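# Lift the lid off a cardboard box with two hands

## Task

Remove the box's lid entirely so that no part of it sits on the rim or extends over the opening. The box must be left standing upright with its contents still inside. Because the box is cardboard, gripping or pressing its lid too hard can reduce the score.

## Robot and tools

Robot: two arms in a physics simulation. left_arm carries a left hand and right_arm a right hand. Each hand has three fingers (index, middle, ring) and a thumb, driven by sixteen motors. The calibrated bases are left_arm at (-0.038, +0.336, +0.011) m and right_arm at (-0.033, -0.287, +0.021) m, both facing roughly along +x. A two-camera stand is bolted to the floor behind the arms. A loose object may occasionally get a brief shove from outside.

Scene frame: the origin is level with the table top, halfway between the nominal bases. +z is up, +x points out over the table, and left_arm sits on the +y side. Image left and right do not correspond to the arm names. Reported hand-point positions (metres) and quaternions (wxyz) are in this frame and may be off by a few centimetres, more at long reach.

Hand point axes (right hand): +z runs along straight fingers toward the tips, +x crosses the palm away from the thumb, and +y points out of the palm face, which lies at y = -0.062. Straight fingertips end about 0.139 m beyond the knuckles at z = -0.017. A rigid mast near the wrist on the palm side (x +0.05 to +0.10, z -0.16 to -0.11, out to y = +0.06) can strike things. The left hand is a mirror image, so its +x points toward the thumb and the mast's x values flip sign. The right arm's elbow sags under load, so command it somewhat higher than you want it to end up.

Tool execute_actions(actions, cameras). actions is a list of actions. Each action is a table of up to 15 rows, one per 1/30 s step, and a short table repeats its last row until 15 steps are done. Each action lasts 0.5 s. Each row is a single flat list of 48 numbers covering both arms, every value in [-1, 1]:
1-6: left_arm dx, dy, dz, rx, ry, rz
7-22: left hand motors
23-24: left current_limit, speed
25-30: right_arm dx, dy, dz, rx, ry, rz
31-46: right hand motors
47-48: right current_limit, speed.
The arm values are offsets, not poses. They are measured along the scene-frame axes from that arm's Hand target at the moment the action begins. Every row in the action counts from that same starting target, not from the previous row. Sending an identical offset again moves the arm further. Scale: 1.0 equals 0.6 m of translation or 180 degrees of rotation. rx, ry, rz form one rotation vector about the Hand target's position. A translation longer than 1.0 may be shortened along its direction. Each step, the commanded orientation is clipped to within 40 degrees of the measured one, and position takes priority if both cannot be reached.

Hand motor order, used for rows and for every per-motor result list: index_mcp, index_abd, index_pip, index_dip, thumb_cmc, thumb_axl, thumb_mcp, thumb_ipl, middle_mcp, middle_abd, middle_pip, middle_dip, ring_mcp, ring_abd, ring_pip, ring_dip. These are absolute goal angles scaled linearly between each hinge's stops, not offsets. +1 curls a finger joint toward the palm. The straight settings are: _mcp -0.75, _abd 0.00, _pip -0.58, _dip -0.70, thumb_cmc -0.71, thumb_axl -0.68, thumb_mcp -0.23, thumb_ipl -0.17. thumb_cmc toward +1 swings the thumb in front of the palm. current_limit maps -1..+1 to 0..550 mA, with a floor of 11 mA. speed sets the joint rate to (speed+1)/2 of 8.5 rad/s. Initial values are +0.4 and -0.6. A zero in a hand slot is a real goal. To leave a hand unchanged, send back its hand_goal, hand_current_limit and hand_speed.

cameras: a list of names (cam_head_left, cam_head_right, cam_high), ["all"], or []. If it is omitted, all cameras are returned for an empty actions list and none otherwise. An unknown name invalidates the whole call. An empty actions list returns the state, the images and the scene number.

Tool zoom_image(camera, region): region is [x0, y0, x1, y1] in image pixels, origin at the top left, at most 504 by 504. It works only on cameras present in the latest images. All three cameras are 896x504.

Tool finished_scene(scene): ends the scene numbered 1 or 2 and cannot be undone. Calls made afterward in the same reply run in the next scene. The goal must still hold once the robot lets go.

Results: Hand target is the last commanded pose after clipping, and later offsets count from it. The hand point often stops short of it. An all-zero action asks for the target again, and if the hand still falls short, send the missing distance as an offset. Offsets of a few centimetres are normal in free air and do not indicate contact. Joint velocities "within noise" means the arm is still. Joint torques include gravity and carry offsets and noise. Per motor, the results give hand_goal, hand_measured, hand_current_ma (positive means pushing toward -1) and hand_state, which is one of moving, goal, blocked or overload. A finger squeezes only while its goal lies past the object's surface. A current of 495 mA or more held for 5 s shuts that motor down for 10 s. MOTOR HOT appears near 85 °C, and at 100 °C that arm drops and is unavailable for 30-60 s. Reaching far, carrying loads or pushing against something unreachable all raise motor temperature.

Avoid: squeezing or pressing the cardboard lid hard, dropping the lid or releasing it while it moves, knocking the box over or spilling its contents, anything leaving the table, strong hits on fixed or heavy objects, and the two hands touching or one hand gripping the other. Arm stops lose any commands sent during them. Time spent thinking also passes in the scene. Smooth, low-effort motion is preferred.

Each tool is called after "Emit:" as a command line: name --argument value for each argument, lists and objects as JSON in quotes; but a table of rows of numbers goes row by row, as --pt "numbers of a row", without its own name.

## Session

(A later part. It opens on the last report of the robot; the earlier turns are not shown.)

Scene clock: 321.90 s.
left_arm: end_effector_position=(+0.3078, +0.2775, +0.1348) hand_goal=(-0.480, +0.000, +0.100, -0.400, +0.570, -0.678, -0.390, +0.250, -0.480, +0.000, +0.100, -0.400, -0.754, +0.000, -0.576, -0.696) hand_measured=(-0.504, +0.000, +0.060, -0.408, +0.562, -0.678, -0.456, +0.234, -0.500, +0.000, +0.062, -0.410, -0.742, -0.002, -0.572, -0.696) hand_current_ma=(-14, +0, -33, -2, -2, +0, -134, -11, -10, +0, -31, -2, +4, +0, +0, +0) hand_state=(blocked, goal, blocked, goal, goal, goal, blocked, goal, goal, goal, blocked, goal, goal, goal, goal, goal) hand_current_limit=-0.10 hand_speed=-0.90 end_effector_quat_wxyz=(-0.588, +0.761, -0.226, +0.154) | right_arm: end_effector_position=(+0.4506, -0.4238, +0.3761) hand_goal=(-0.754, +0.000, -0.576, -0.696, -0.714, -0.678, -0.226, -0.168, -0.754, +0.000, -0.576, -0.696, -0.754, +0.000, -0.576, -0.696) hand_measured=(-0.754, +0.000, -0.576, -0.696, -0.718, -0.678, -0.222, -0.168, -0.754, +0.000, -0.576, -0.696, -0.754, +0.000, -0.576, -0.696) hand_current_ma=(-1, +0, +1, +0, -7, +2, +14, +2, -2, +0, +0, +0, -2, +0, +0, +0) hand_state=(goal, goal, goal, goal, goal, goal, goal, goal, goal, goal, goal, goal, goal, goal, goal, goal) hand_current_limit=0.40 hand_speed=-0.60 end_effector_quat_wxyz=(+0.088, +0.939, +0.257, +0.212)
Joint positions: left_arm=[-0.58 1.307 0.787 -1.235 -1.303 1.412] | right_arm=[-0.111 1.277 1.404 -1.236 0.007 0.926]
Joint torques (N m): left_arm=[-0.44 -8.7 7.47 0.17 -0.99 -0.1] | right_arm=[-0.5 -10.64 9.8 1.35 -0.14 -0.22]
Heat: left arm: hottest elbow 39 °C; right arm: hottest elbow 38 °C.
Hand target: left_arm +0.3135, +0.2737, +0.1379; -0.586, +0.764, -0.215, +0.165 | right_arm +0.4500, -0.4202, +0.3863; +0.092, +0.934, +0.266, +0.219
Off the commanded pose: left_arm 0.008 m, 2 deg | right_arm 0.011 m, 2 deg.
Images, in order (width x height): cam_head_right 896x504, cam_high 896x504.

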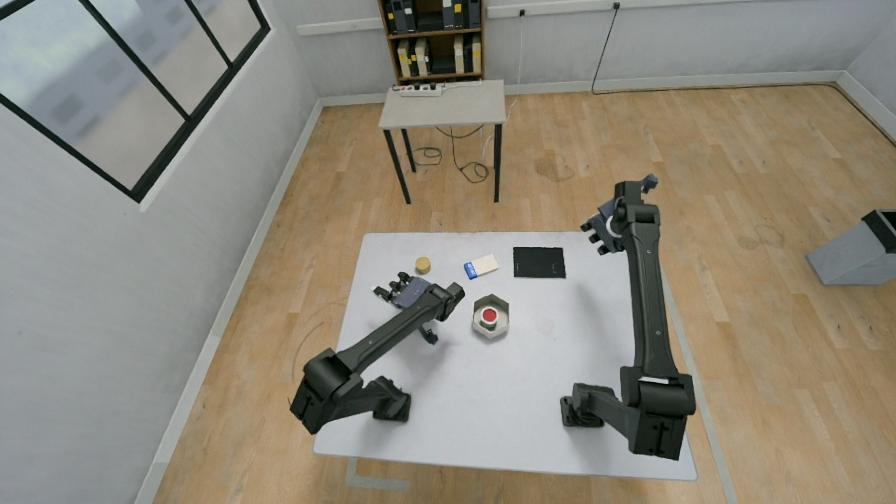

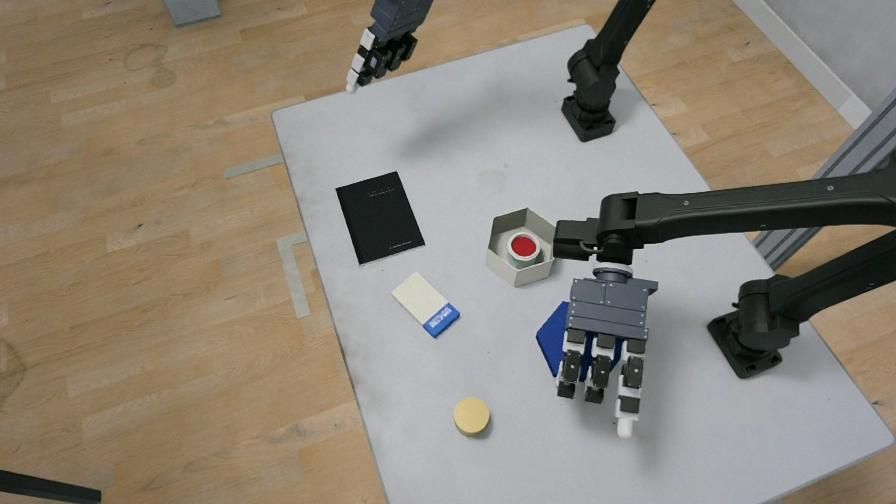

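Emit:
execute_actions --actions '[[[0.01,0.055,-0.04,0,0,0.01,-0.479,0,0.1,-0.4,0.571,-0.678,-0.39,0.25,-0.479,0,0.1,-0.4,-0.754,0,-0.576,-0.696,-0.1,-0.9,0,0,0,0,0,0,-0.754,0,-0.576,-0.696,-0.714,-0.678,-0.226,-0.168,-0.754,0,-0.576,-0.696,-0.754,0,-0.576,-0.696,0.4,-0.6]],[[-0.0,0,-0.06,0,0,0,-0.479,0,0.1,-0.4,0.571,-0.678,-0.39,0.25,-0.479,0,0.1,-0.4,-0.754,0,-0.576,-0.696,-0.1,-0.9,0,0,0,0,0,0,-0.754,0,-0.576,-0.696,-0.714,-0.678,-0.226,-0.168,-0.754,0,-0.576,-0.696,-0.754,0,-0.576,-0.696,0.4,-0.6]]]' --cameras '["cam_high","cam_head_right"]'

Emit:
zoom_image --camera "cam_high" --region '[450, 160, 690, 410]'

Emit:
zoom_image --camera "cam_head_right" --region '[370, 240, 530, 360]'

Scene clock: 333.03 s.
left_arm: end_effector_position=(+0.3135, +0.3094, +0.0730) hand_goal=(-0.480, +0.000, +0.100, -0.400, +0.570, -0.678, -0.390, +0.250, -0.480, +0.000, +0.100, -0.400, -0.754, +0.000, -0.576, -0.696) hand_measured=(-0.504, +0.000, +0.060, -0.408, +0.564, -0.678, -0.456, +0.234, -0.500, +0.000, +0.062, -0.410, -0.742, +0.000, -0.572, -0.696) hand_current_ma=(-14, +0, -32, -2, -1, +0, -133, -11, -11, +0, -31, -2, +4, +0, +0, +0) hand_state=(blocked, goal, blocked, goal, goal, goal, blocked, goal, blocked, goal, blocked, goal, goal, goal, goal, goal) hand_current_limit=-0.10 hand_speed=-0.90 end_effector_quat_wxyz=(-0.590, +0.766, -0.205, +0.149) | right_arm: end_effector_position=(+0.4506, -0.4238, +0.3761) hand_goal=(-0.754, +0.000, -0.576, -0.696, -0.714, -0.678, -0.226, -0.168, -0.754, +0.000, -0.576, -0.696, -0.754, +0.000, -0.576, -0.696) hand_measured=(-0.754, +0.000, -0.576, -0.696, -0.718, -0.678, -0.222, -0.168, -0.754, +0.000, -0.576, -0.696, -0.754, +0.000, -0.576, -0.696) hand_current_ma=(-1, +0, +1, +0, -7, +2, +14, +2, -2, +0, +0, +0, -2, +0, +0, +0) hand_state=(goal, goal, goal, goal, goal, goal, goal, goal, goal, goal, goal, goal, goal, goal, goal, goal) hand_current_limit=0.40 hand_speed=-0.60 end_effector_quat_wxyz=(+0.088, +0.939, +0.257, +0.212)
Joint positions: left_arm=[-0.483 1.359 0.638 -0.81 -1.309 1.627] | right_arm=[-0.111 1.277 1.404 -1.236 0.007 0.926]
Joint torques (N m): left_arm=[-0.15 -9.82 6.78 0.61 -0.92 0.29] | right_arm=[-0.56 -10.64 9.8 1.36 -0.14 -0.22]
Heat: left arm: hottest elbow 38 °C; right arm: hottest elbow 38 °C.
Hand target: left_arm +0.3195, +0.3067, +0.0779; -0.588, +0.767, -0.203, +0.156 | right_arm +0.4500, -0.4202, +0.3863; +0.092, +0.934, +0.266, +0.219
Off the commanded pose: left_arm 0.008 m, 1 deg | right_arm 0.011 m, 2 deg.
Images, in order (width x height): cam_head_right 896x504, cam_high 896x504.

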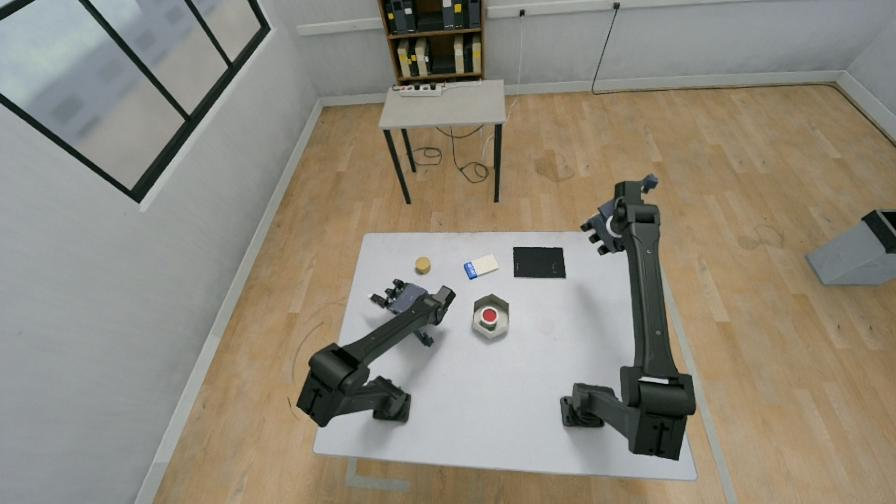

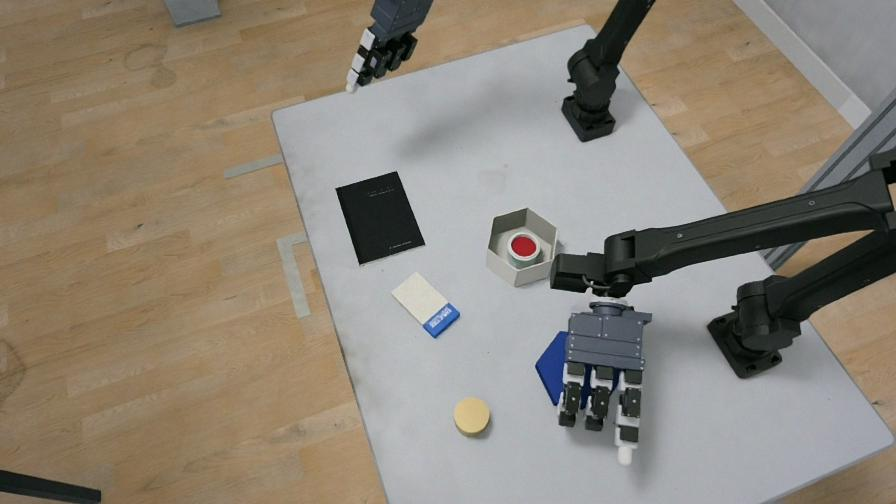

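Scaled by 2.016 from the camera's 896x504 image, which has a finer 1280x720 frame.

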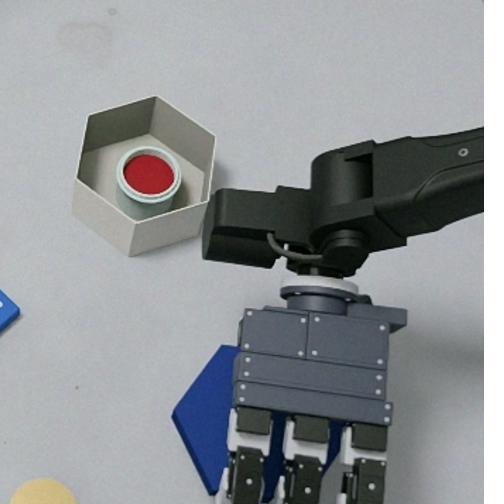

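Scaled by 3.150 from the camera's 896x504 image, which has a finer 1280x720 frame.

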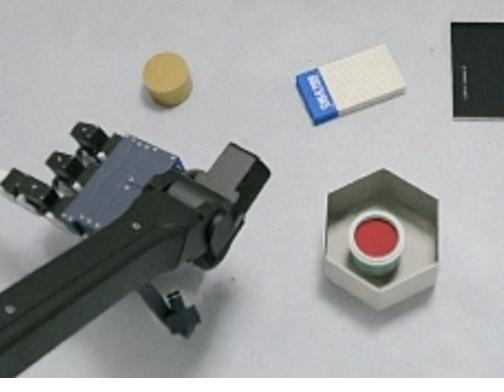

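Emit:
execute_actions --actions '[[[0,0,-0.04,0,0,0,-0.479,0,0.1,-0.4,0.571,-0.678,-0.39,0.25,-0.479,0,0.1,-0.4,-0.754,0,-0.576,-0.696,-0.1,-0.9,0,0,0,0,0,0,-0.754,0,-0.576,-0.696,-0.714,-0.678,-0.226,-0.168,-0.754,0,-0.576,-0.696,-0.754,0,-0.576,-0.696,0.4,-0.6]]]' --cameras '["cam_high"]'

Emit:
zoom_image --camera "cam_high" --region '[510, 280, 670, 430]'

Scene clock: 339.07 s.
left_arm: end_effector_position=(+0.3153, +0.3084, +0.0522) hand_goal=(-0.480, +0.000, +0.100, -0.400, +0.570, -0.678, -0.390, +0.250, -0.480, +0.000, +0.100, -0.400, -0.754, +0.000, -0.576, -0.696) hand_measured=(-0.504, +0.000, +0.060, -0.408, +0.564, -0.678, -0.456, +0.234, -0.500, +0.000, +0.062, -0.410, -0.742, +0.000, -0.572, -0.696) hand_current_ma=(-14, +0, -32, -2, -1, +0, -133, -11, -11, +0, -31, -2, +4, +0, +0, +0) hand_state=(blocked, goal, blocked, goal, goal, goal, blocked, goal, blocked, goal, blocked, goal, goal, goal, goal, goal) hand_current_limit=-0.10 hand_speed=-0.90 end_effector_quat_wxyz=(-0.589, +0.767, -0.203, +0.153) | right_arm: end_effector_position=(+0.4506, -0.4238, +0.3761) hand_goal=(-0.754, +0.000, -0.576, -0.696, -0.714, -0.678, -0.226, -0.168, -0.754, +0.000, -0.576, -0.696, -0.754, +0.000, -0.576, -0.696) hand_measured=(-0.754, +0.000, -0.576, -0.696, -0.718, -0.678, -0.222, -0.168, -0.754, +0.000, -0.576, -0.696, -0.754, +0.000, -0.576, -0.696) hand_current_ma=(-1, +0, +1, +0, -7, +2, +14, +2, -2, +0, +0, +0, -2, +0, +0, +0) hand_state=(goal, goal, goal, goal, goal, goal, goal, goal, goal, goal, goal, goal, goal, goal, goal, goal) hand_current_limit=0.40 hand_speed=-0.60 end_effector_quat_wxyz=(+0.088, +0.939, +0.257, +0.212)
Joint positions: left_arm=[-0.483 1.411 0.613 -0.721 -1.309 1.63] | right_arm=[-0.111 1.277 1.404 -1.236 0.007 0.926]
Joint torques (N m): left_arm=[-0.03 -9.17 6.13 0.61 -0.91 0.28] | right_arm=[-0.5 -10.64 9.8 1.35 -0.14 -0.22]
Heat: left arm: hottest elbow 38 °C; right arm: hottest elbow 38 °C.
Hand target: left_arm +0.3195, +0.3067, +0.0539; -0.588, +0.767, -0.203, +0.156 | right_arm +0.4500, -0.4202, +0.3863; +0.092, +0.934, +0.266, +0.219
Off the commanded pose: left_arm 0.005 m, 0 deg | right_arm 0.011 m, 2 deg.
Images, in order (width x height): cam_high 896x504.

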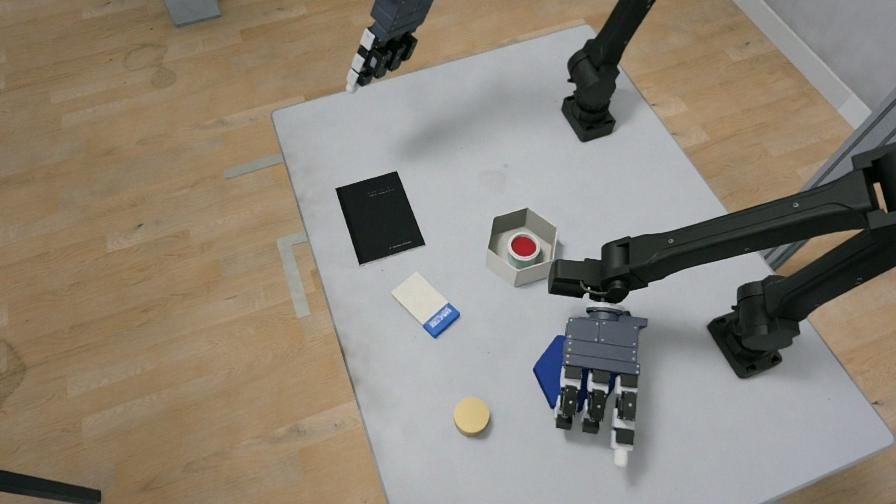

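Scaled by 3.150 from the camera's 896x504 image, which has a finer 1280x720 frame.

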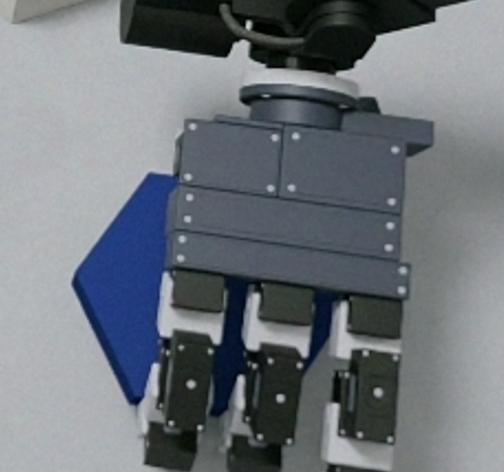

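Emit:
execute_actions --actions '[[[0,0,-0.02,0,0,0,-0.479,0,0.1,-0.4,0.571,-0.678,-0.39,0.25,-0.479,0,0.1,-0.4,-0.754,0,-0.576,-0.696,-0.1,-0.9,0,0,0,0,0,0,-0.754,0,-0.576,-0.696,-0.714,-0.678,-0.226,-0.168,-0.754,0,-0.576,-0.696,-0.754,0,-0.576,-0.696,0.4,-0.6]]]' --cameras '["cam_high"]'

Emit:
zoom_image --camera "cam_high" --region '[510, 320, 610, 430]'

Scene clock: 343.40 s.
left_arm: end_effector_position=(+0.3165, +0.3078, +0.0425) hand_goal=(-0.480, +0.000, +0.100, -0.400, +0.570, -0.678, -0.390, +0.250, -0.480, +0.000, +0.100, -0.400, -0.754, +0.000, -0.576, -0.696) hand_measured=(-0.504, +0.000, +0.060, -0.408, +0.564, -0.678, -0.456, +0.234, -0.500, +0.000, +0.062, -0.410, -0.742, +0.000, -0.572, -0.696) hand_current_ma=(-14, +0, -32, -2, -1, +0, -133, -11, -11, +0, -31, -2, +4, +0, +0, +0) hand_state=(blocked, goal, blocked, goal, goal, goal, blocked, goal, blocked, goal, blocked, goal, goal, goal, goal, goal) hand_current_limit=-0.10 hand_speed=-0.90 end_effector_quat_wxyz=(-0.589, +0.767, -0.201, +0.156) | right_arm: end_effector_position=(+0.4506, -0.4238, +0.3761) hand_goal=(-0.754, +0.000, -0.576, -0.696, -0.714, -0.678, -0.226, -0.168, -0.754, +0.000, -0.576, -0.696, -0.754, +0.000, -0.576, -0.696) hand_measured=(-0.754, +0.000, -0.576, -0.696, -0.718, -0.678, -0.222, -0.168, -0.754, +0.000, -0.576, -0.696, -0.754, +0.000, -0.576, -0.696) hand_current_ma=(-1, +0, +1, +0, -7, +2, +14, +2, -2, +0, +0, +0, -2, +0, +0, +0) hand_state=(goal, goal, goal, goal, goal, goal, goal, goal, goal, goal, goal, goal, goal, goal, goal, goal) hand_current_limit=0.40 hand_speed=-0.60 end_effector_quat_wxyz=(+0.088, +0.939, +0.257, +0.212)
Joint positions: left_arm=[-0.483 1.437 0.603 -0.677 -1.309 1.63] | right_arm=[-0.111 1.277 1.404 -1.236 0.007 0.926]
Joint torques (N m): left_arm=[-0.32 -9.05 5.7 0.75 -0.9 0.28] | right_arm=[-0.5 -10.64 9.8 1.35 -0.14 -0.22]
Heat: left arm: hottest elbow 37 °C; right arm: hottest elbow 38 °C.
Hand target: left_arm +0.3195, +0.3067, +0.0419; -0.588, +0.767, -0.203, +0.156 | right_arm +0.4500, -0.4202, +0.3863; +0.092, +0.934, +0.266, +0.219
Off the commanded pose: left_arm 0.003 m, 0 deg | right_arm 0.011 m, 2 deg.
Images, in order (width x height): cam_high 896x504.

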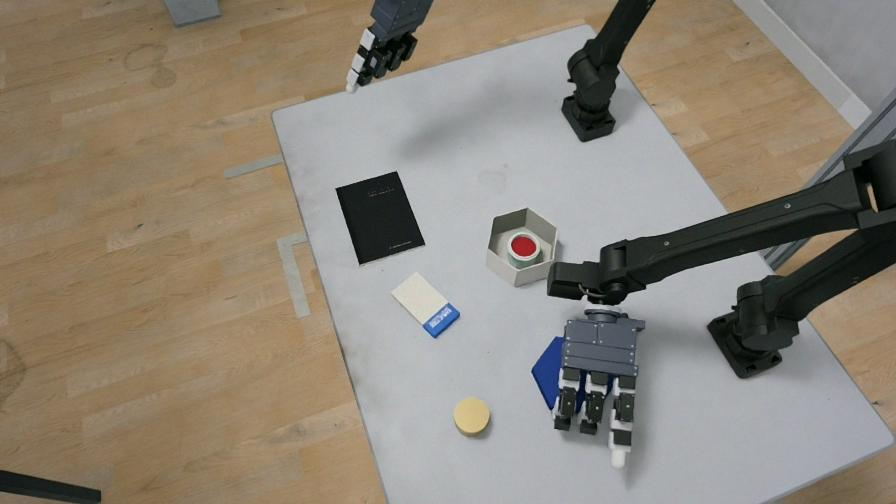

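Scaled by 4.582 from the camera's 896x504 image, which has a finer 1280x720 frame.

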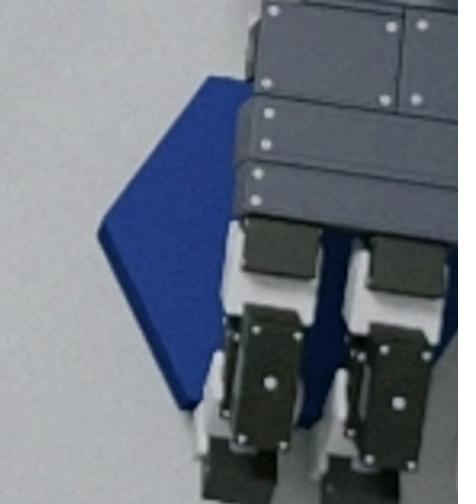

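Emit:
execute_actions --actions '[[[0,0,-0.0133,0,0,0,-0.479,0,0.1,-0.4,0.571,-0.678,-0.39,0.25,-0.479,0,0.1,-0.4,-0.754,0,-0.576,-0.696,-0.1,-0.9,0,0,0,0,0,0,-0.754,0,-0.576,-0.696,-0.714,-0.678,-0.226,-0.168,-0.754,0,-0.576,-0.696,-0.754,0,-0.576,-0.696,0.4,-0.6]]]' --cameras '["cam_high"]'

Emit:
zoom_image --camera "cam_high" --region '[510, 320, 610, 430]'

Scene clock: 356.77 s.
left_arm: end_effector_position=(+0.3170, +0.3075, +0.0351) hand_goal=(-0.480, +0.000, +0.100, -0.400, +0.570, -0.678, -0.390, +0.250, -0.480, +0.000, +0.100, -0.400, -0.754, +0.000, -0.576, -0.696) hand_measured=(-0.504, +0.000, +0.060, -0.408, +0.564, -0.678, -0.456, +0.234, -0.500, +0.000, +0.062, -0.410, -0.742, +0.000, -0.572, -0.696) hand_current_ma=(-14, +0, -32, -2, -1, +0, -133, -11, -11, +0, -31, -2, +4, +0, +0, +0) hand_state=(blocked, goal, blocked, goal, goal, goal, blocked, goal, blocked, goal, blocked, goal, goal, goal, goal, goal) hand_current_limit=-0.10 hand_speed=-0.90 end_effector_quat_wxyz=(-0.589, +0.767, -0.200, +0.156) | right_arm: end_effector_position=(+0.4506, -0.4238, +0.3761) hand_goal=(-0.754, +0.000, -0.576, -0.696, -0.714, -0.678, -0.226, -0.168, -0.754, +0.000, -0.576, -0.696, -0.754, +0.000, -0.576, -0.696) hand_measured=(-0.754, +0.000, -0.576, -0.696, -0.718, -0.678, -0.222, -0.168, -0.754, +0.000, -0.576, -0.696, -0.754, +0.000, -0.576, -0.696) hand_current_ma=(-1, +0, +1, +0, -7, +2, +14, +2, -2, +0, +0, +0, -2, +0, +0, +0) hand_state=(goal, goal, goal, goal, goal, goal, goal, goal, goal, goal, goal, goal, goal, goal, goal, goal) hand_current_limit=0.40 hand_speed=-0.60 end_effector_quat_wxyz=(+0.088, +0.939, +0.257, +0.212)
Joint positions: left_arm=[-0.483 1.459 0.597 -0.647 -1.309 1.63] | right_arm=[-0.111 1.277 1.404 -1.236 0.007 0.926]
Joint torques (N m): left_arm=[-0.09 -8.88 5.65 0.75 -0.92 0.25] | right_arm=[-0.5 -10.64 9.8 1.35 -0.14 -0.22]
Heat: left arm: hottest elbow 37 °C; right arm: hottest elbow 38 °C.
Hand target: left_arm +0.3195, +0.3067, +0.0339; -0.588, +0.767, -0.203, +0.156 | right_arm +0.4500, -0.4202, +0.3863; +0.092, +0.934, +0.266, +0.219
Off the commanded pose: left_arm 0.003 m, 0 deg | right_arm 0.011 m, 2 deg.
Images, in order (width x height): cam_high 896x504.

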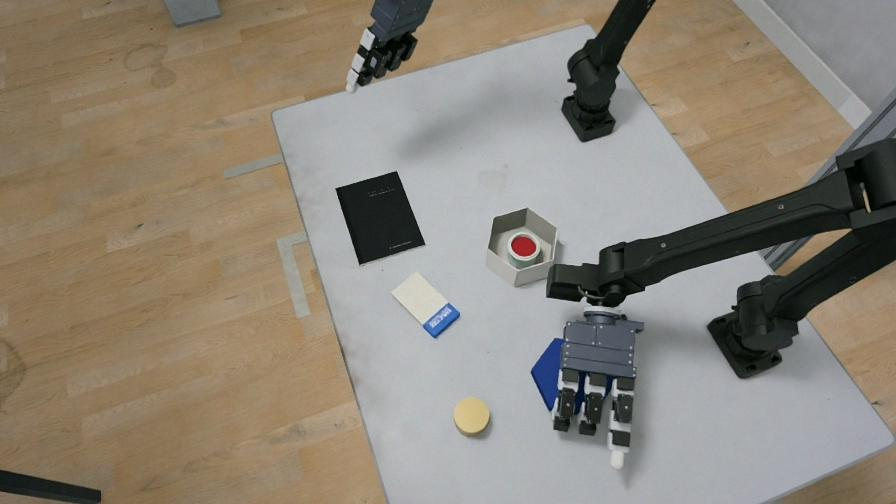

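Scaled by 4.582 from the camera's 896x504 image, which has a finer 1280x720 frame.

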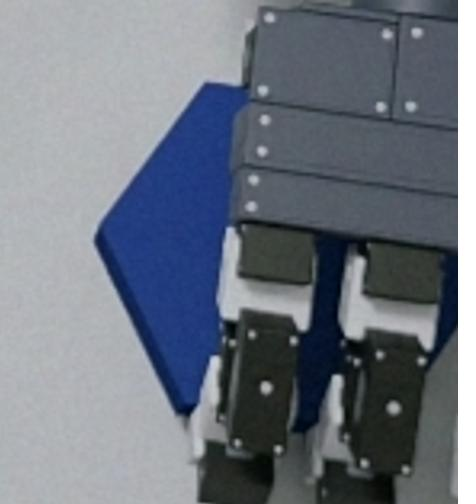

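Emit:
execute_actions --actions '[[[0,0,-0.0083,0,0,0,-0.479,0,0.1,-0.4,0.571,-0.678,-0.39,0.25,-0.479,0,0.1,-0.4,-0.754,0,-0.576,-0.696,-0.1,-0.9,0,0,0,0,0,0,-0.754,0,-0.576,-0.696,-0.714,-0.678,-0.226,-0.168,-0.754,0,-0.576,-0.696,-0.754,0,-0.576,-0.696,0.4,-0.6]]]'

Emit:
execute_actions --actions '[[[0,0,-0.0083,0,0,0,-0.479,0,0.1,-0.4,0.571,-0.678,-0.39,0.25,-0.479,0,0.1,-0.4,-0.754,0,-0.576,-0.696,-0.1,-0.9,0,0,0,0,0,0,-0.754,0,-0.576,-0.696,-0.714,-0.678,-0.226,-0.168,-0.754,0,-0.576,-0.696,-0.754,0,-0.576,-0.696,0.4,-0.6]]]' --cameras '["cam_high"]'

Emit:
zoom_image --camera "cam_high" --region '[510, 320, 610, 430]'

Scene clock: 362.97 s.
left_arm: end_effector_position=(+0.3185, +0.3067, +0.0342) hand_goal=(-0.480, +0.000, +0.100, -0.400, +0.570, -0.678, -0.390, +0.250, -0.480, +0.000, +0.100, -0.400, -0.754, +0.000, -0.576, -0.696) hand_measured=(-0.504, +0.000, +0.062, -0.408, +0.576, -0.678, -0.456, +0.234, -0.502, +0.000, +0.062, -0.410, -0.742, +0.000, -0.572, -0.696) hand_current_ma=(-14, +0, -29, -2, +1, +0, -133, -11, -13, +0, -31, -2, +4, +0, +0, +0) hand_state=(blocked, goal, blocked, goal, goal, goal, blocked, goal, blocked, goal, blocked, goal, goal, goal, goal, goal) hand_current_limit=-0.10 hand_speed=-0.90 end_effector_quat_wxyz=(-0.588, +0.768, -0.198, +0.160) | right_arm: end_effector_position=(+0.4506, -0.4238, +0.3761) hand_goal=(-0.754, +0.000, -0.576, -0.696, -0.714, -0.678, -0.226, -0.168, -0.754, +0.000, -0.576, -0.696, -0.754, +0.000, -0.576, -0.696) hand_measured=(-0.754, +0.000, -0.576, -0.696, -0.718, -0.678, -0.222, -0.168, -0.754, +0.000, -0.576, -0.696, -0.754, +0.000, -0.576, -0.696) hand_current_ma=(-1, +0, +1, +0, -7, +2, +14, +2, -2, +0, +0, +0, -2, +0, +0, +0) hand_state=(goal, goal, goal, goal, goal, goal, goal, goal, goal, goal, goal, goal, goal, goal, goal, goal) hand_current_limit=0.40 hand_speed=-0.60 end_effector_quat_wxyz=(+0.088, +0.939, +0.257, +0.212)
Joint positions: left_arm=[-0.483 1.462 0.595 -0.634 -1.309 1.63] | right_arm=[-0.111 1.277 1.404 -1.236 0.007 0.926]
Joint torques (N m): left_arm=[0.03 -7.65 5.37 0.65 -0.93 0.28] | right_arm=[-0.56 -10.64 9.8 1.35 -0.14 -0.22]
Heat: left arm: hottest elbow 36 °C; right arm: hottest elbow 38 °C.
Hand target: left_arm +0.3195, +0.3067, +0.0290; -0.588, +0.767, -0.203, +0.156 | right_arm +0.4500, -0.4202, +0.3863; +0.092, +0.934, +0.266, +0.219
Off the commanded pose: left_arm 0.005 m, 1 deg | right_arm 0.011 m, 2 deg.

Scene clock: 363.77 s.
left_arm: end_effector_position=(+0.3209, +0.3054, +0.0337) hand_goal=(-0.480, +0.000, +0.100, -0.400, +0.570, -0.678, -0.390, +0.250, -0.480, +0.000, +0.100, -0.400, -0.754, +0.000, -0.576, -0.696) hand_measured=(-0.504, +0.000, +0.066, -0.408, +0.592, -0.678, -0.456, +0.234, -0.506, +0.000, +0.062, -0.410, -0.742, +0.000, -0.572, -0.696) hand_current_ma=(-14, +0, -24, -2, +11, +0, -133, -11, -16, +0, -31, -2, +4, +0, +0, +0) hand_state=(blocked, goal, blocked, goal, blocked, goal, blocked, goal, blocked, goal, blocked, goal, goal, goal, goal, goal) hand_current_limit=-0.10 hand_speed=-0.90 end_effector_quat_wxyz=(-0.587, +0.769, -0.194, +0.164) | right_arm: end_effector_position=(+0.4506, -0.4238, +0.3761) hand_goal=(-0.754, +0.000, -0.576, -0.696, -0.714, -0.678, -0.226, -0.168, -0.754, +0.000, -0.576, -0.696, -0.754, +0.000, -0.576, -0.696) hand_measured=(-0.754, +0.000, -0.576, -0.696, -0.718, -0.678, -0.222, -0.168, -0.754, +0.000, -0.576, -0.696, -0.754, +0.000, -0.576, -0.696) hand_current_ma=(-1, +0, +1, +0, -7, +2, +14, +2, -2, +0, +0, +0, -2, +0, +0, +0) hand_state=(goal, goal, goal, goal, goal, goal, goal, goal, goal, goal, goal, goal, goal, goal, goal, goal) hand_current_limit=0.40 hand_speed=-0.60 end_effector_quat_wxyz=(+0.088, +0.939, +0.257, +0.212)
Joint positions: left_arm=[-0.483 1.465 0.595 -0.618 -1.309 1.63] | right_arm=[-0.111 1.277 1.404 -1.236 0.007 0.926]
Joint torques (N m): left_arm=[-0.38 -7.24 5.03 0.94 -0.9 0.25] | right_arm=[-0.56 -10.64 9.8 1.35 -0.14 -0.22]
Heat: left arm: hottest elbow 36 °C; right arm: hottest elbow 38 °C.
Hand target: left_arm +0.3195, +0.3067, +0.0240; -0.588, +0.767, -0.203, +0.156 | right_arm +0.4500, -0.4202, +0.3863; +0.092, +0.934, +0.266, +0.219
Off the commanded pose: left_arm 0.010 m, 1 deg | right_arm 0.011 m, 2 deg.
Images, in order (width x height): cam_high 896x504.

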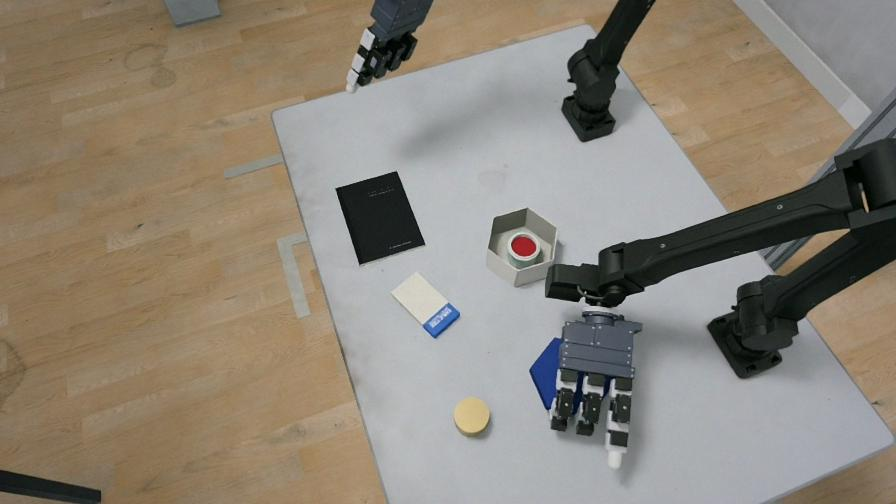

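Scaled by 4.582 from the camera's 896x504 image, which has a finer 1280x720 frame.

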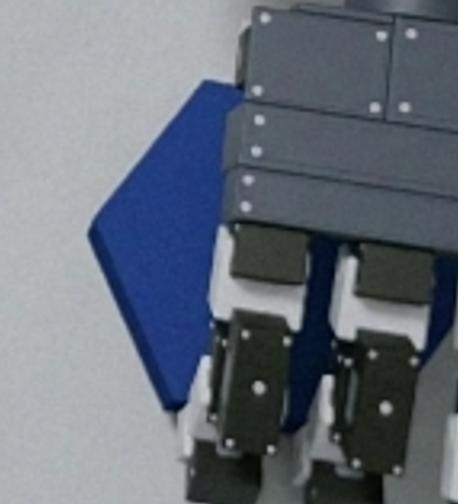

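Emit:
execute_actions --actions '[[[-0.002,0.002,0.0133,0,0,0,-0.479,0,0.065,-0.4,0.571,-0.678,-0.44,0.25,-0.479,0,0.065,-0.4,-0.754,0,-0.576,-0.696,-0.1,-0.97,0,0,0,0,0,0,-0.754,0,-0.576,-0.696,-0.714,-0.678,-0.226,-0.168,-0.754,0,-0.576,-0.696,-0.754,0,-0.576,-0.696,0.4,-0.6]],[[0,0,0,0,0,0,-0.479,0,0.03,-0.4,0.571,-0.678,-0.5,0.25,-0.479,0,0.03,-0.4,-0.754,0,-0.576,-0.696,-0.1,-0.95,0,0,0,0,0,0,-0.754,0,-0.576,-0.696,-0.714,-0.678,-0.226,-0.168,-0.754,0,-0.576,-0.696,-0.754,0,-0.576,-0.696,0.4,-0.6]]]' --cameras '["cam_high"]'

Emit:
zoom_image --camera "cam_high" --region '[510, 320, 610, 430]'

Scene clock: 369.90 s.
left_arm: end_effector_position=(+0.3210, +0.3059, +0.0342) hand_goal=(-0.480, +0.000, +0.030, -0.400, +0.570, -0.678, -0.500, +0.250, -0.480, +0.000, +0.030, -0.400, -0.754, +0.000, -0.576, -0.696) hand_measured=(-0.482, +0.000, +0.030, -0.402, +0.574, -0.678, -0.494, +0.248, -0.482, +0.000, +0.028, -0.406, -0.742, +0.000, -0.572, -0.696) hand_current_ma=(+0, +0, +0, +0, +0, +0, +2, +0, +0, +0, +0, -1, +4, +0, +0, +0) hand_state=(goal, goal, goal, goal, goal, goal, goal, goal, goal, goal, goal, goal, goal, goal, goal, goal) hand_current_limit=-0.10 hand_speed=-0.95 end_effector_quat_wxyz=(-0.587, +0.769, -0.193, +0.164) | right_arm: end_effector_position=(+0.4506, -0.4238, +0.3761) hand_goal=(-0.754, +0.000, -0.576, -0.696, -0.714, -0.678, -0.226, -0.168, -0.754, +0.000, -0.576, -0.696, -0.754, +0.000, -0.576, -0.696) hand_measured=(-0.754, +0.000, -0.576, -0.696, -0.718, -0.678, -0.222, -0.168, -0.754, +0.000, -0.576, -0.696, -0.754, +0.000, -0.576, -0.696) hand_current_ma=(-1, +0, +1, +0, -7, +2, +14, +2, -2, +0, +0, +0, -2, +0, +0, +0) hand_state=(goal, goal, goal, goal, goal, goal, goal, goal, goal, goal, goal, goal, goal, goal, goal, goal) hand_current_limit=0.40 hand_speed=-0.60 end_effector_quat_wxyz=(+0.088, +0.939, +0.257, +0.212)
Joint positions: left_arm=[-0.482 1.463 0.595 -0.618 -1.309 1.632] | right_arm=[-0.111 1.277 1.404 -1.236 0.007 0.926]
Joint torques (N m): left_arm=[-0.32 -9.47 5.16 0.31 -0.88 0.27] | right_arm=[-0.5 -10.64 9.8 1.35 -0.14 -0.22]
Heat: left arm: hottest elbow 36 °C; right arm: hottest elbow 38 °C.
Hand target: left_arm +0.3183, +0.3079, +0.0320; -0.588, +0.767, -0.203, +0.156 | right_arm +0.4500, -0.4202, +0.3863; +0.092, +0.934, +0.266, +0.219
Off the commanded pose: left_arm 0.004 m, 1 deg | right_arm 0.011 m, 2 deg.
Images, in order (width x height): cam_high 896x504.

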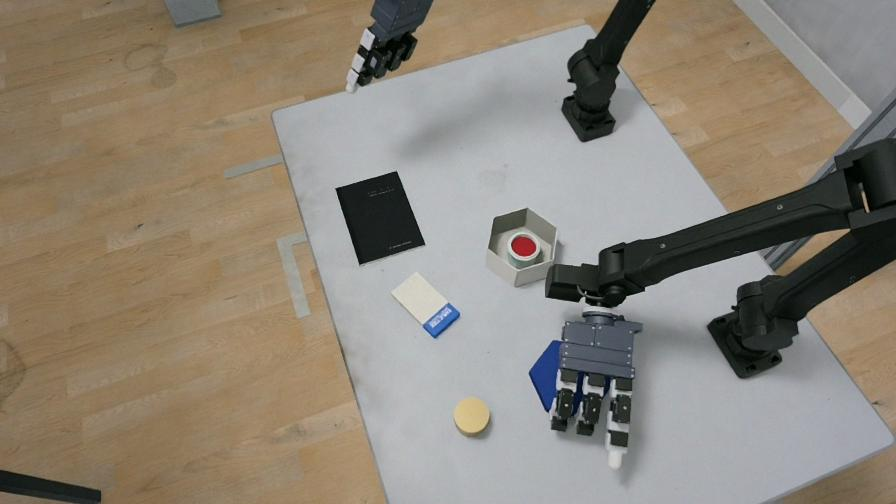

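Scaled by 4.582 from the camera's 896x504 image, which has a finer 1280x720 frame.

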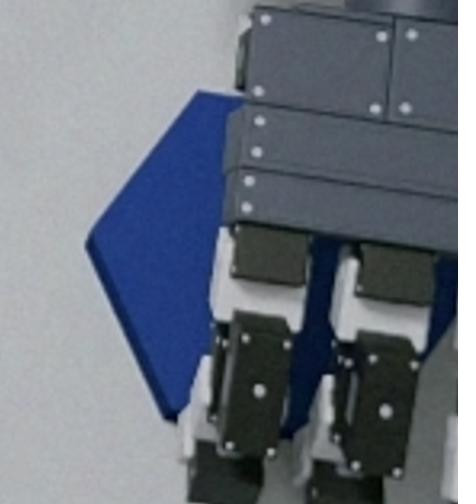

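Emit:
execute_actions --actions '[[[0,0,0,0,0,0,-0.479,0,-0.2,-0.37,0.571,-0.678,-0.65,0.28,-0.479,0,-0.2,-0.37,-0.754,0,-0.576,-0.696,0,-0.85,0,0,0,0,0,0,-0.754,0,-0.576,-0.696,-0.714,-0.678,-0.226,-0.168,-0.754,0,-0.576,-0.696,-0.754,0,-0.576,-0.696,0.4,-0.6]],[[0,0,0.01,0,0,0,-0.479,0,-0.4,-0.333,0.571,-0.678,-0.75,0.319,-0.479,0,-0.4,-0.333,-0.754,0,-0.576,-0.696,0,-0.8,0,0,0,0,0,0,-0.754,0,-0.576,-0.696,-0.714,-0.678,-0.226,-0.168,-0.754,0,-0.576,-0.696,-0.754,0,-0.576,-0.696,0.4,-0.6]]]' --cameras '["cam_high"]'

Emit:
zoom_image --camera "cam_high" --region '[510, 320, 670, 480]'

Scene clock: 375.90 s.
left_arm: end_effector_position=(+0.3182, +0.3053, +0.0353) hand_goal=(-0.480, +0.000, -0.400, -0.334, +0.570, -0.678, -0.750, +0.318, -0.480, +0.000, -0.400, -0.334, -0.754, +0.000, -0.576, -0.696) hand_measured=(-0.458, +0.002, -0.394, -0.334, +0.572, -0.678, -0.742, +0.316, -0.470, +0.002, -0.394, -0.336, -0.742, +0.000, -0.572, -0.696) hand_current_ma=(+12, +0, +1, +0, +0, +0, +3, +0, +3, +0, +1, +0, +4, +0, +0, +0) hand_state=(blocked, goal, goal, goal, goal, goal, goal, goal, goal, goal, goal, goal, goal, goal, goal, goal) hand_current_limit=0.00 hand_speed=-0.80 end_effector_quat_wxyz=(-0.588, +0.767, -0.200, +0.161) | right_arm: end_effector_position=(+0.4506, -0.4238, +0.3761) hand_goal=(-0.754, +0.000, -0.576, -0.696, -0.714, -0.678, -0.226, -0.168, -0.754, +0.000, -0.576, -0.696, -0.754, +0.000, -0.576, -0.696) hand_measured=(-0.754, +0.000, -0.576, -0.696, -0.718, -0.678, -0.222, -0.168, -0.754, +0.000, -0.576, -0.696, -0.754, +0.000, -0.576, -0.696) hand_current_ma=(-1, +0, +1, +0, -7, +2, +14, +2, -2, +0, +0, +0, -2, +0, +0, +0) hand_state=(goal, goal, goal, goal, goal, goal, goal, goal, goal, goal, goal, goal, goal, goal, goal, goal) hand_current_limit=0.40 hand_speed=-0.60 end_effector_quat_wxyz=(+0.088, +0.939, +0.257, +0.212)
Joint positions: left_arm=[-0.488 1.457 0.593 -0.631 -1.311 1.638] | right_arm=[-0.111 1.277 1.404 -1.236 0.007 0.926]
Joint torques (N m): left_arm=[0.26 -10.34 5.57 -0.21 -0.89 0.25] | right_arm=[-0.5 -10.64 9.8 1.35 -0.14 -0.22]
Heat: left arm: hottest elbow 36 °C; right arm: hottest elbow 38 °C.
Hand target: left_arm +0.3183, +0.3079, +0.0380; -0.588, +0.767, -0.203, +0.156 | right_arm +0.4500, -0.4202, +0.3863; +0.092, +0.934, +0.266, +0.219
Off the commanded pose: left_arm 0.004 m, 1 deg | right_arm 0.011 m, 2 deg.
Images, in order (width x height): cam_high 896x504.

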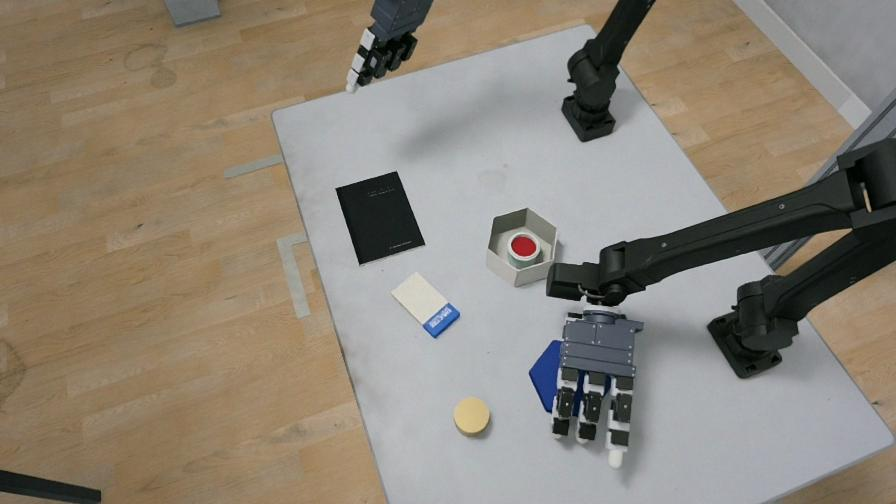

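Scaled by 3.150 from the camera's 896x504 image, which has a finer 1280x720 frame.

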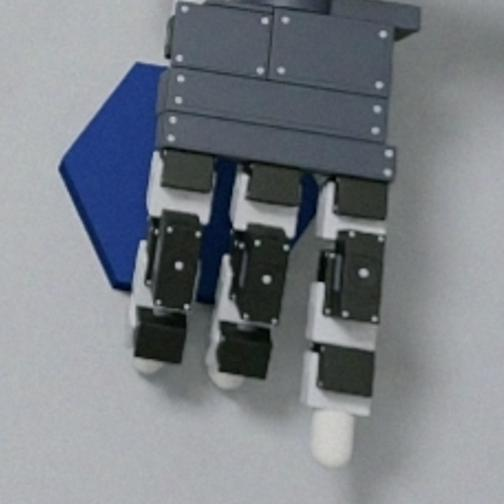

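Now rise straight up.

Emit:
execute_actions --actions '[[[0,0,0.04,0,0,0,-0.479,0,-0.4,-0.333,0.571,-0.678,-0.75,0.319,-0.479,0,-0.4,-0.333,-0.754,0,-0.576,-0.696,0,-0.8,0,0,0,0,0,0,-0.754,0,-0.576,-0.696,-0.714,-0.678,-0.226,-0.168,-0.754,0,-0.576,-0.696,-0.754,0,-0.576,-0.696,0.4,-0.6]],[[0,0,0.06,0,0,0,-0.479,0,-0.4,-0.333,0.571,-0.678,-0.75,0.319,-0.479,0,-0.4,-0.333,-0.754,0,-0.576,-0.696,0,-0.8,0,0,0,0,0,0,-0.754,0,-0.576,-0.696,-0.714,-0.678,-0.226,-0.168,-0.754,0,-0.576,-0.696,-0.754,0,-0.576,-0.696,0.4,-0.6]],[[0,0,0.08,0,0,0,-0.479,0,-0.4,-0.333,0.571,-0.678,-0.75,0.319,-0.479,0,-0.4,-0.333,-0.754,0,-0.576,-0.696,0,-0.8,0,0,0,0,0,0,-0.754,0,-0.576,-0.696,-0.714,-0.678,-0.226,-0.168,-0.754,0,-0.576,-0.696,-0.754,0,-0.576,-0.696,0.4,-0.6]]]' --cameras '["all"]'

Emit:
zoom_image --camera "cam_high" --region '[450, 180, 690, 430]'

Scene clock: 383.97 s.
left_arm: end_effector_position=(+0.3069, +0.3102, +0.1356) hand_goal=(-0.480, +0.000, -0.400, -0.334, +0.570, -0.678, -0.750, +0.318, -0.480, +0.000, -0.400, -0.334, -0.754, +0.000, -0.576, -0.696) hand_measured=(-0.460, +0.002, -0.394, -0.334, +0.570, -0.678, -0.742, +0.316, -0.468, +0.002, -0.394, -0.336, -0.740, +0.000, -0.572, -0.696) hand_current_ma=(+10, +0, +1, +0, +0, +0, +3, +0, +4, +0, +1, +0, +6, +0, +0, +0) hand_state=(goal, goal, goal, goal, goal, goal, goal, goal, goal, goal, goal, goal, goal, goal, goal, goal) hand_current_limit=0.00 hand_speed=-0.80 end_effector_quat_wxyz=(-0.588, +0.765, -0.217, +0.148) | right_arm: end_effector_position=(+0.4506, -0.4238, +0.3761) hand_goal=(-0.754, +0.000, -0.576, -0.696, -0.714, -0.678, -0.226, -0.168, -0.754, +0.000, -0.576, -0.696, -0.754, +0.000, -0.576, -0.696) hand_measured=(-0.754, +0.000, -0.576, -0.696, -0.718, -0.678, -0.222, -0.168, -0.754, +0.000, -0.576, -0.696, -0.754, +0.000, -0.576, -0.696) hand_current_ma=(-1, +0, +1, +0, -7, +2, +14, +2, -2, +0, +0, +0, -2, +0, +0, +0) hand_state=(goal, goal, goal, goal, goal, goal, goal, goal, goal, goal, goal, goal, goal, goal, goal, goal) hand_current_limit=0.40 hand_speed=-0.60 end_effector_quat_wxyz=(+0.088, +0.939, +0.257, +0.212)
Joint positions: left_arm=[-0.488 1.207 0.71 -1.002 -1.303 1.676] | right_arm=[-0.111 1.277 1.404 -1.236 0.007 0.926]
Joint torques (N m): left_arm=[0.03 -7 9.63 -0.21 -1.14 0.02] | right_arm=[-0.56 -10.64 9.8 1.35 -0.14 -0.22]
Heat: left arm: hottest elbow 36 °C; right arm: hottest elbow 38 °C.
Hand target: left_arm +0.3183, +0.3079, +0.1460; -0.588, +0.767, -0.203, +0.156 | right_arm +0.4500, -0.4202, +0.3863; +0.092, +0.934, +0.266, +0.219
Off the commanded pose: left_arm 0.016 m, 2 deg | right_arm 0.011 m, 2 deg.

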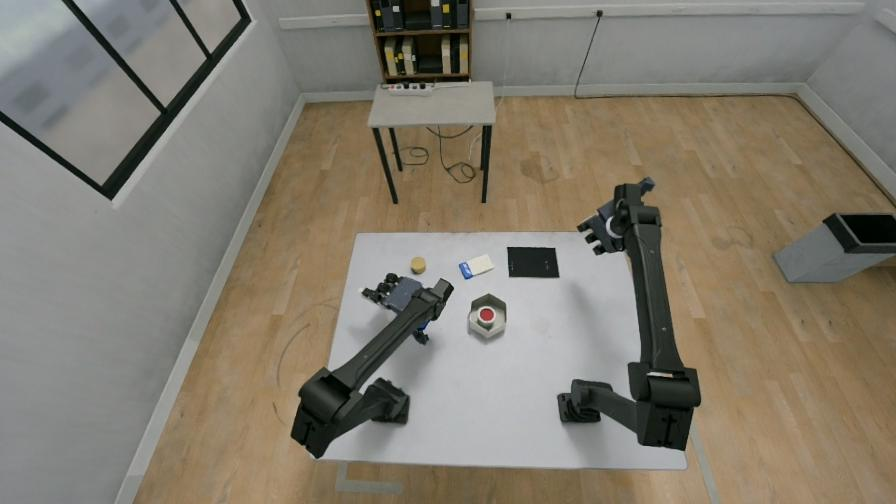

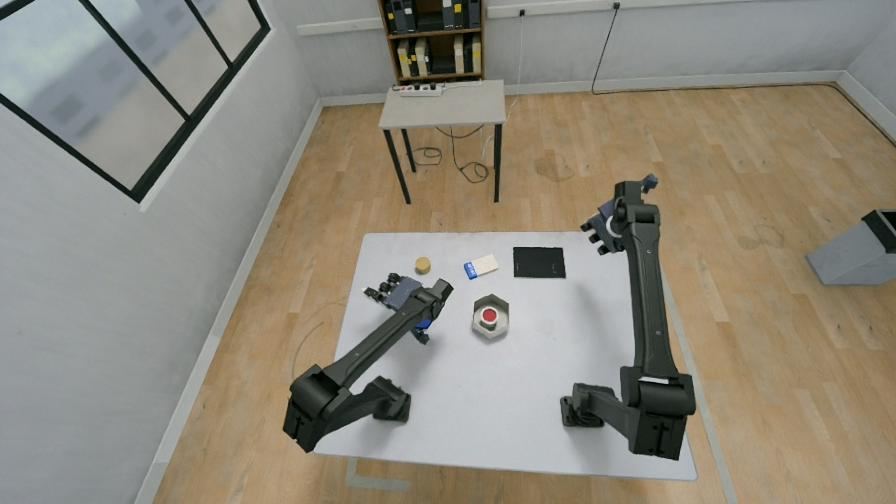

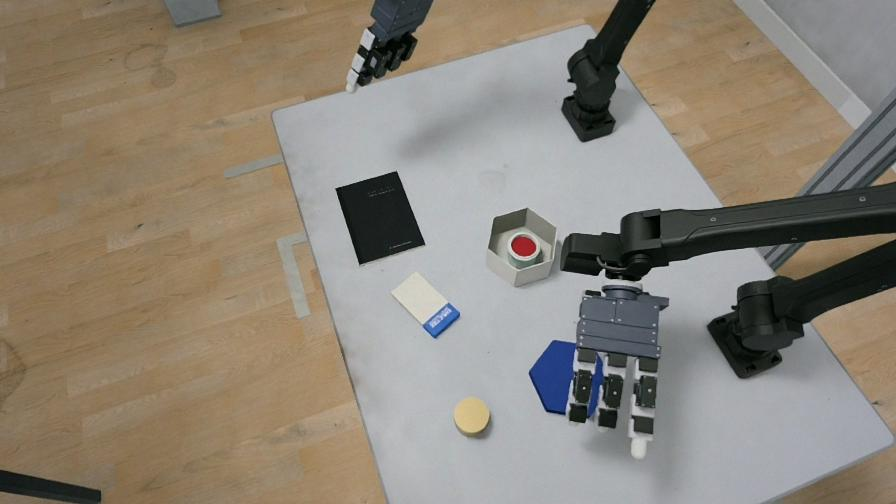

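Scaled by 2.016 from the camera's 896x504 image, which has a finer 1280x720 frame.

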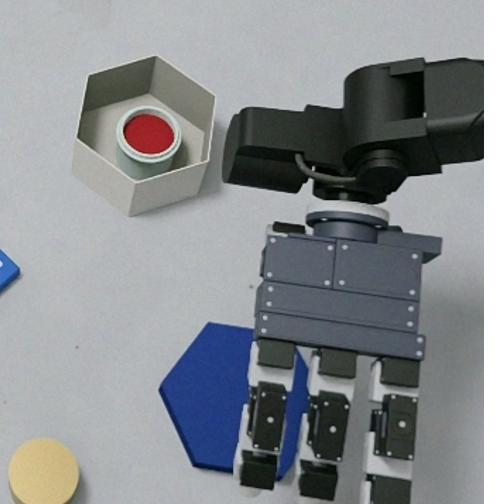

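Emit:
finished_scene --scene 1

The scene is finished: the task was done.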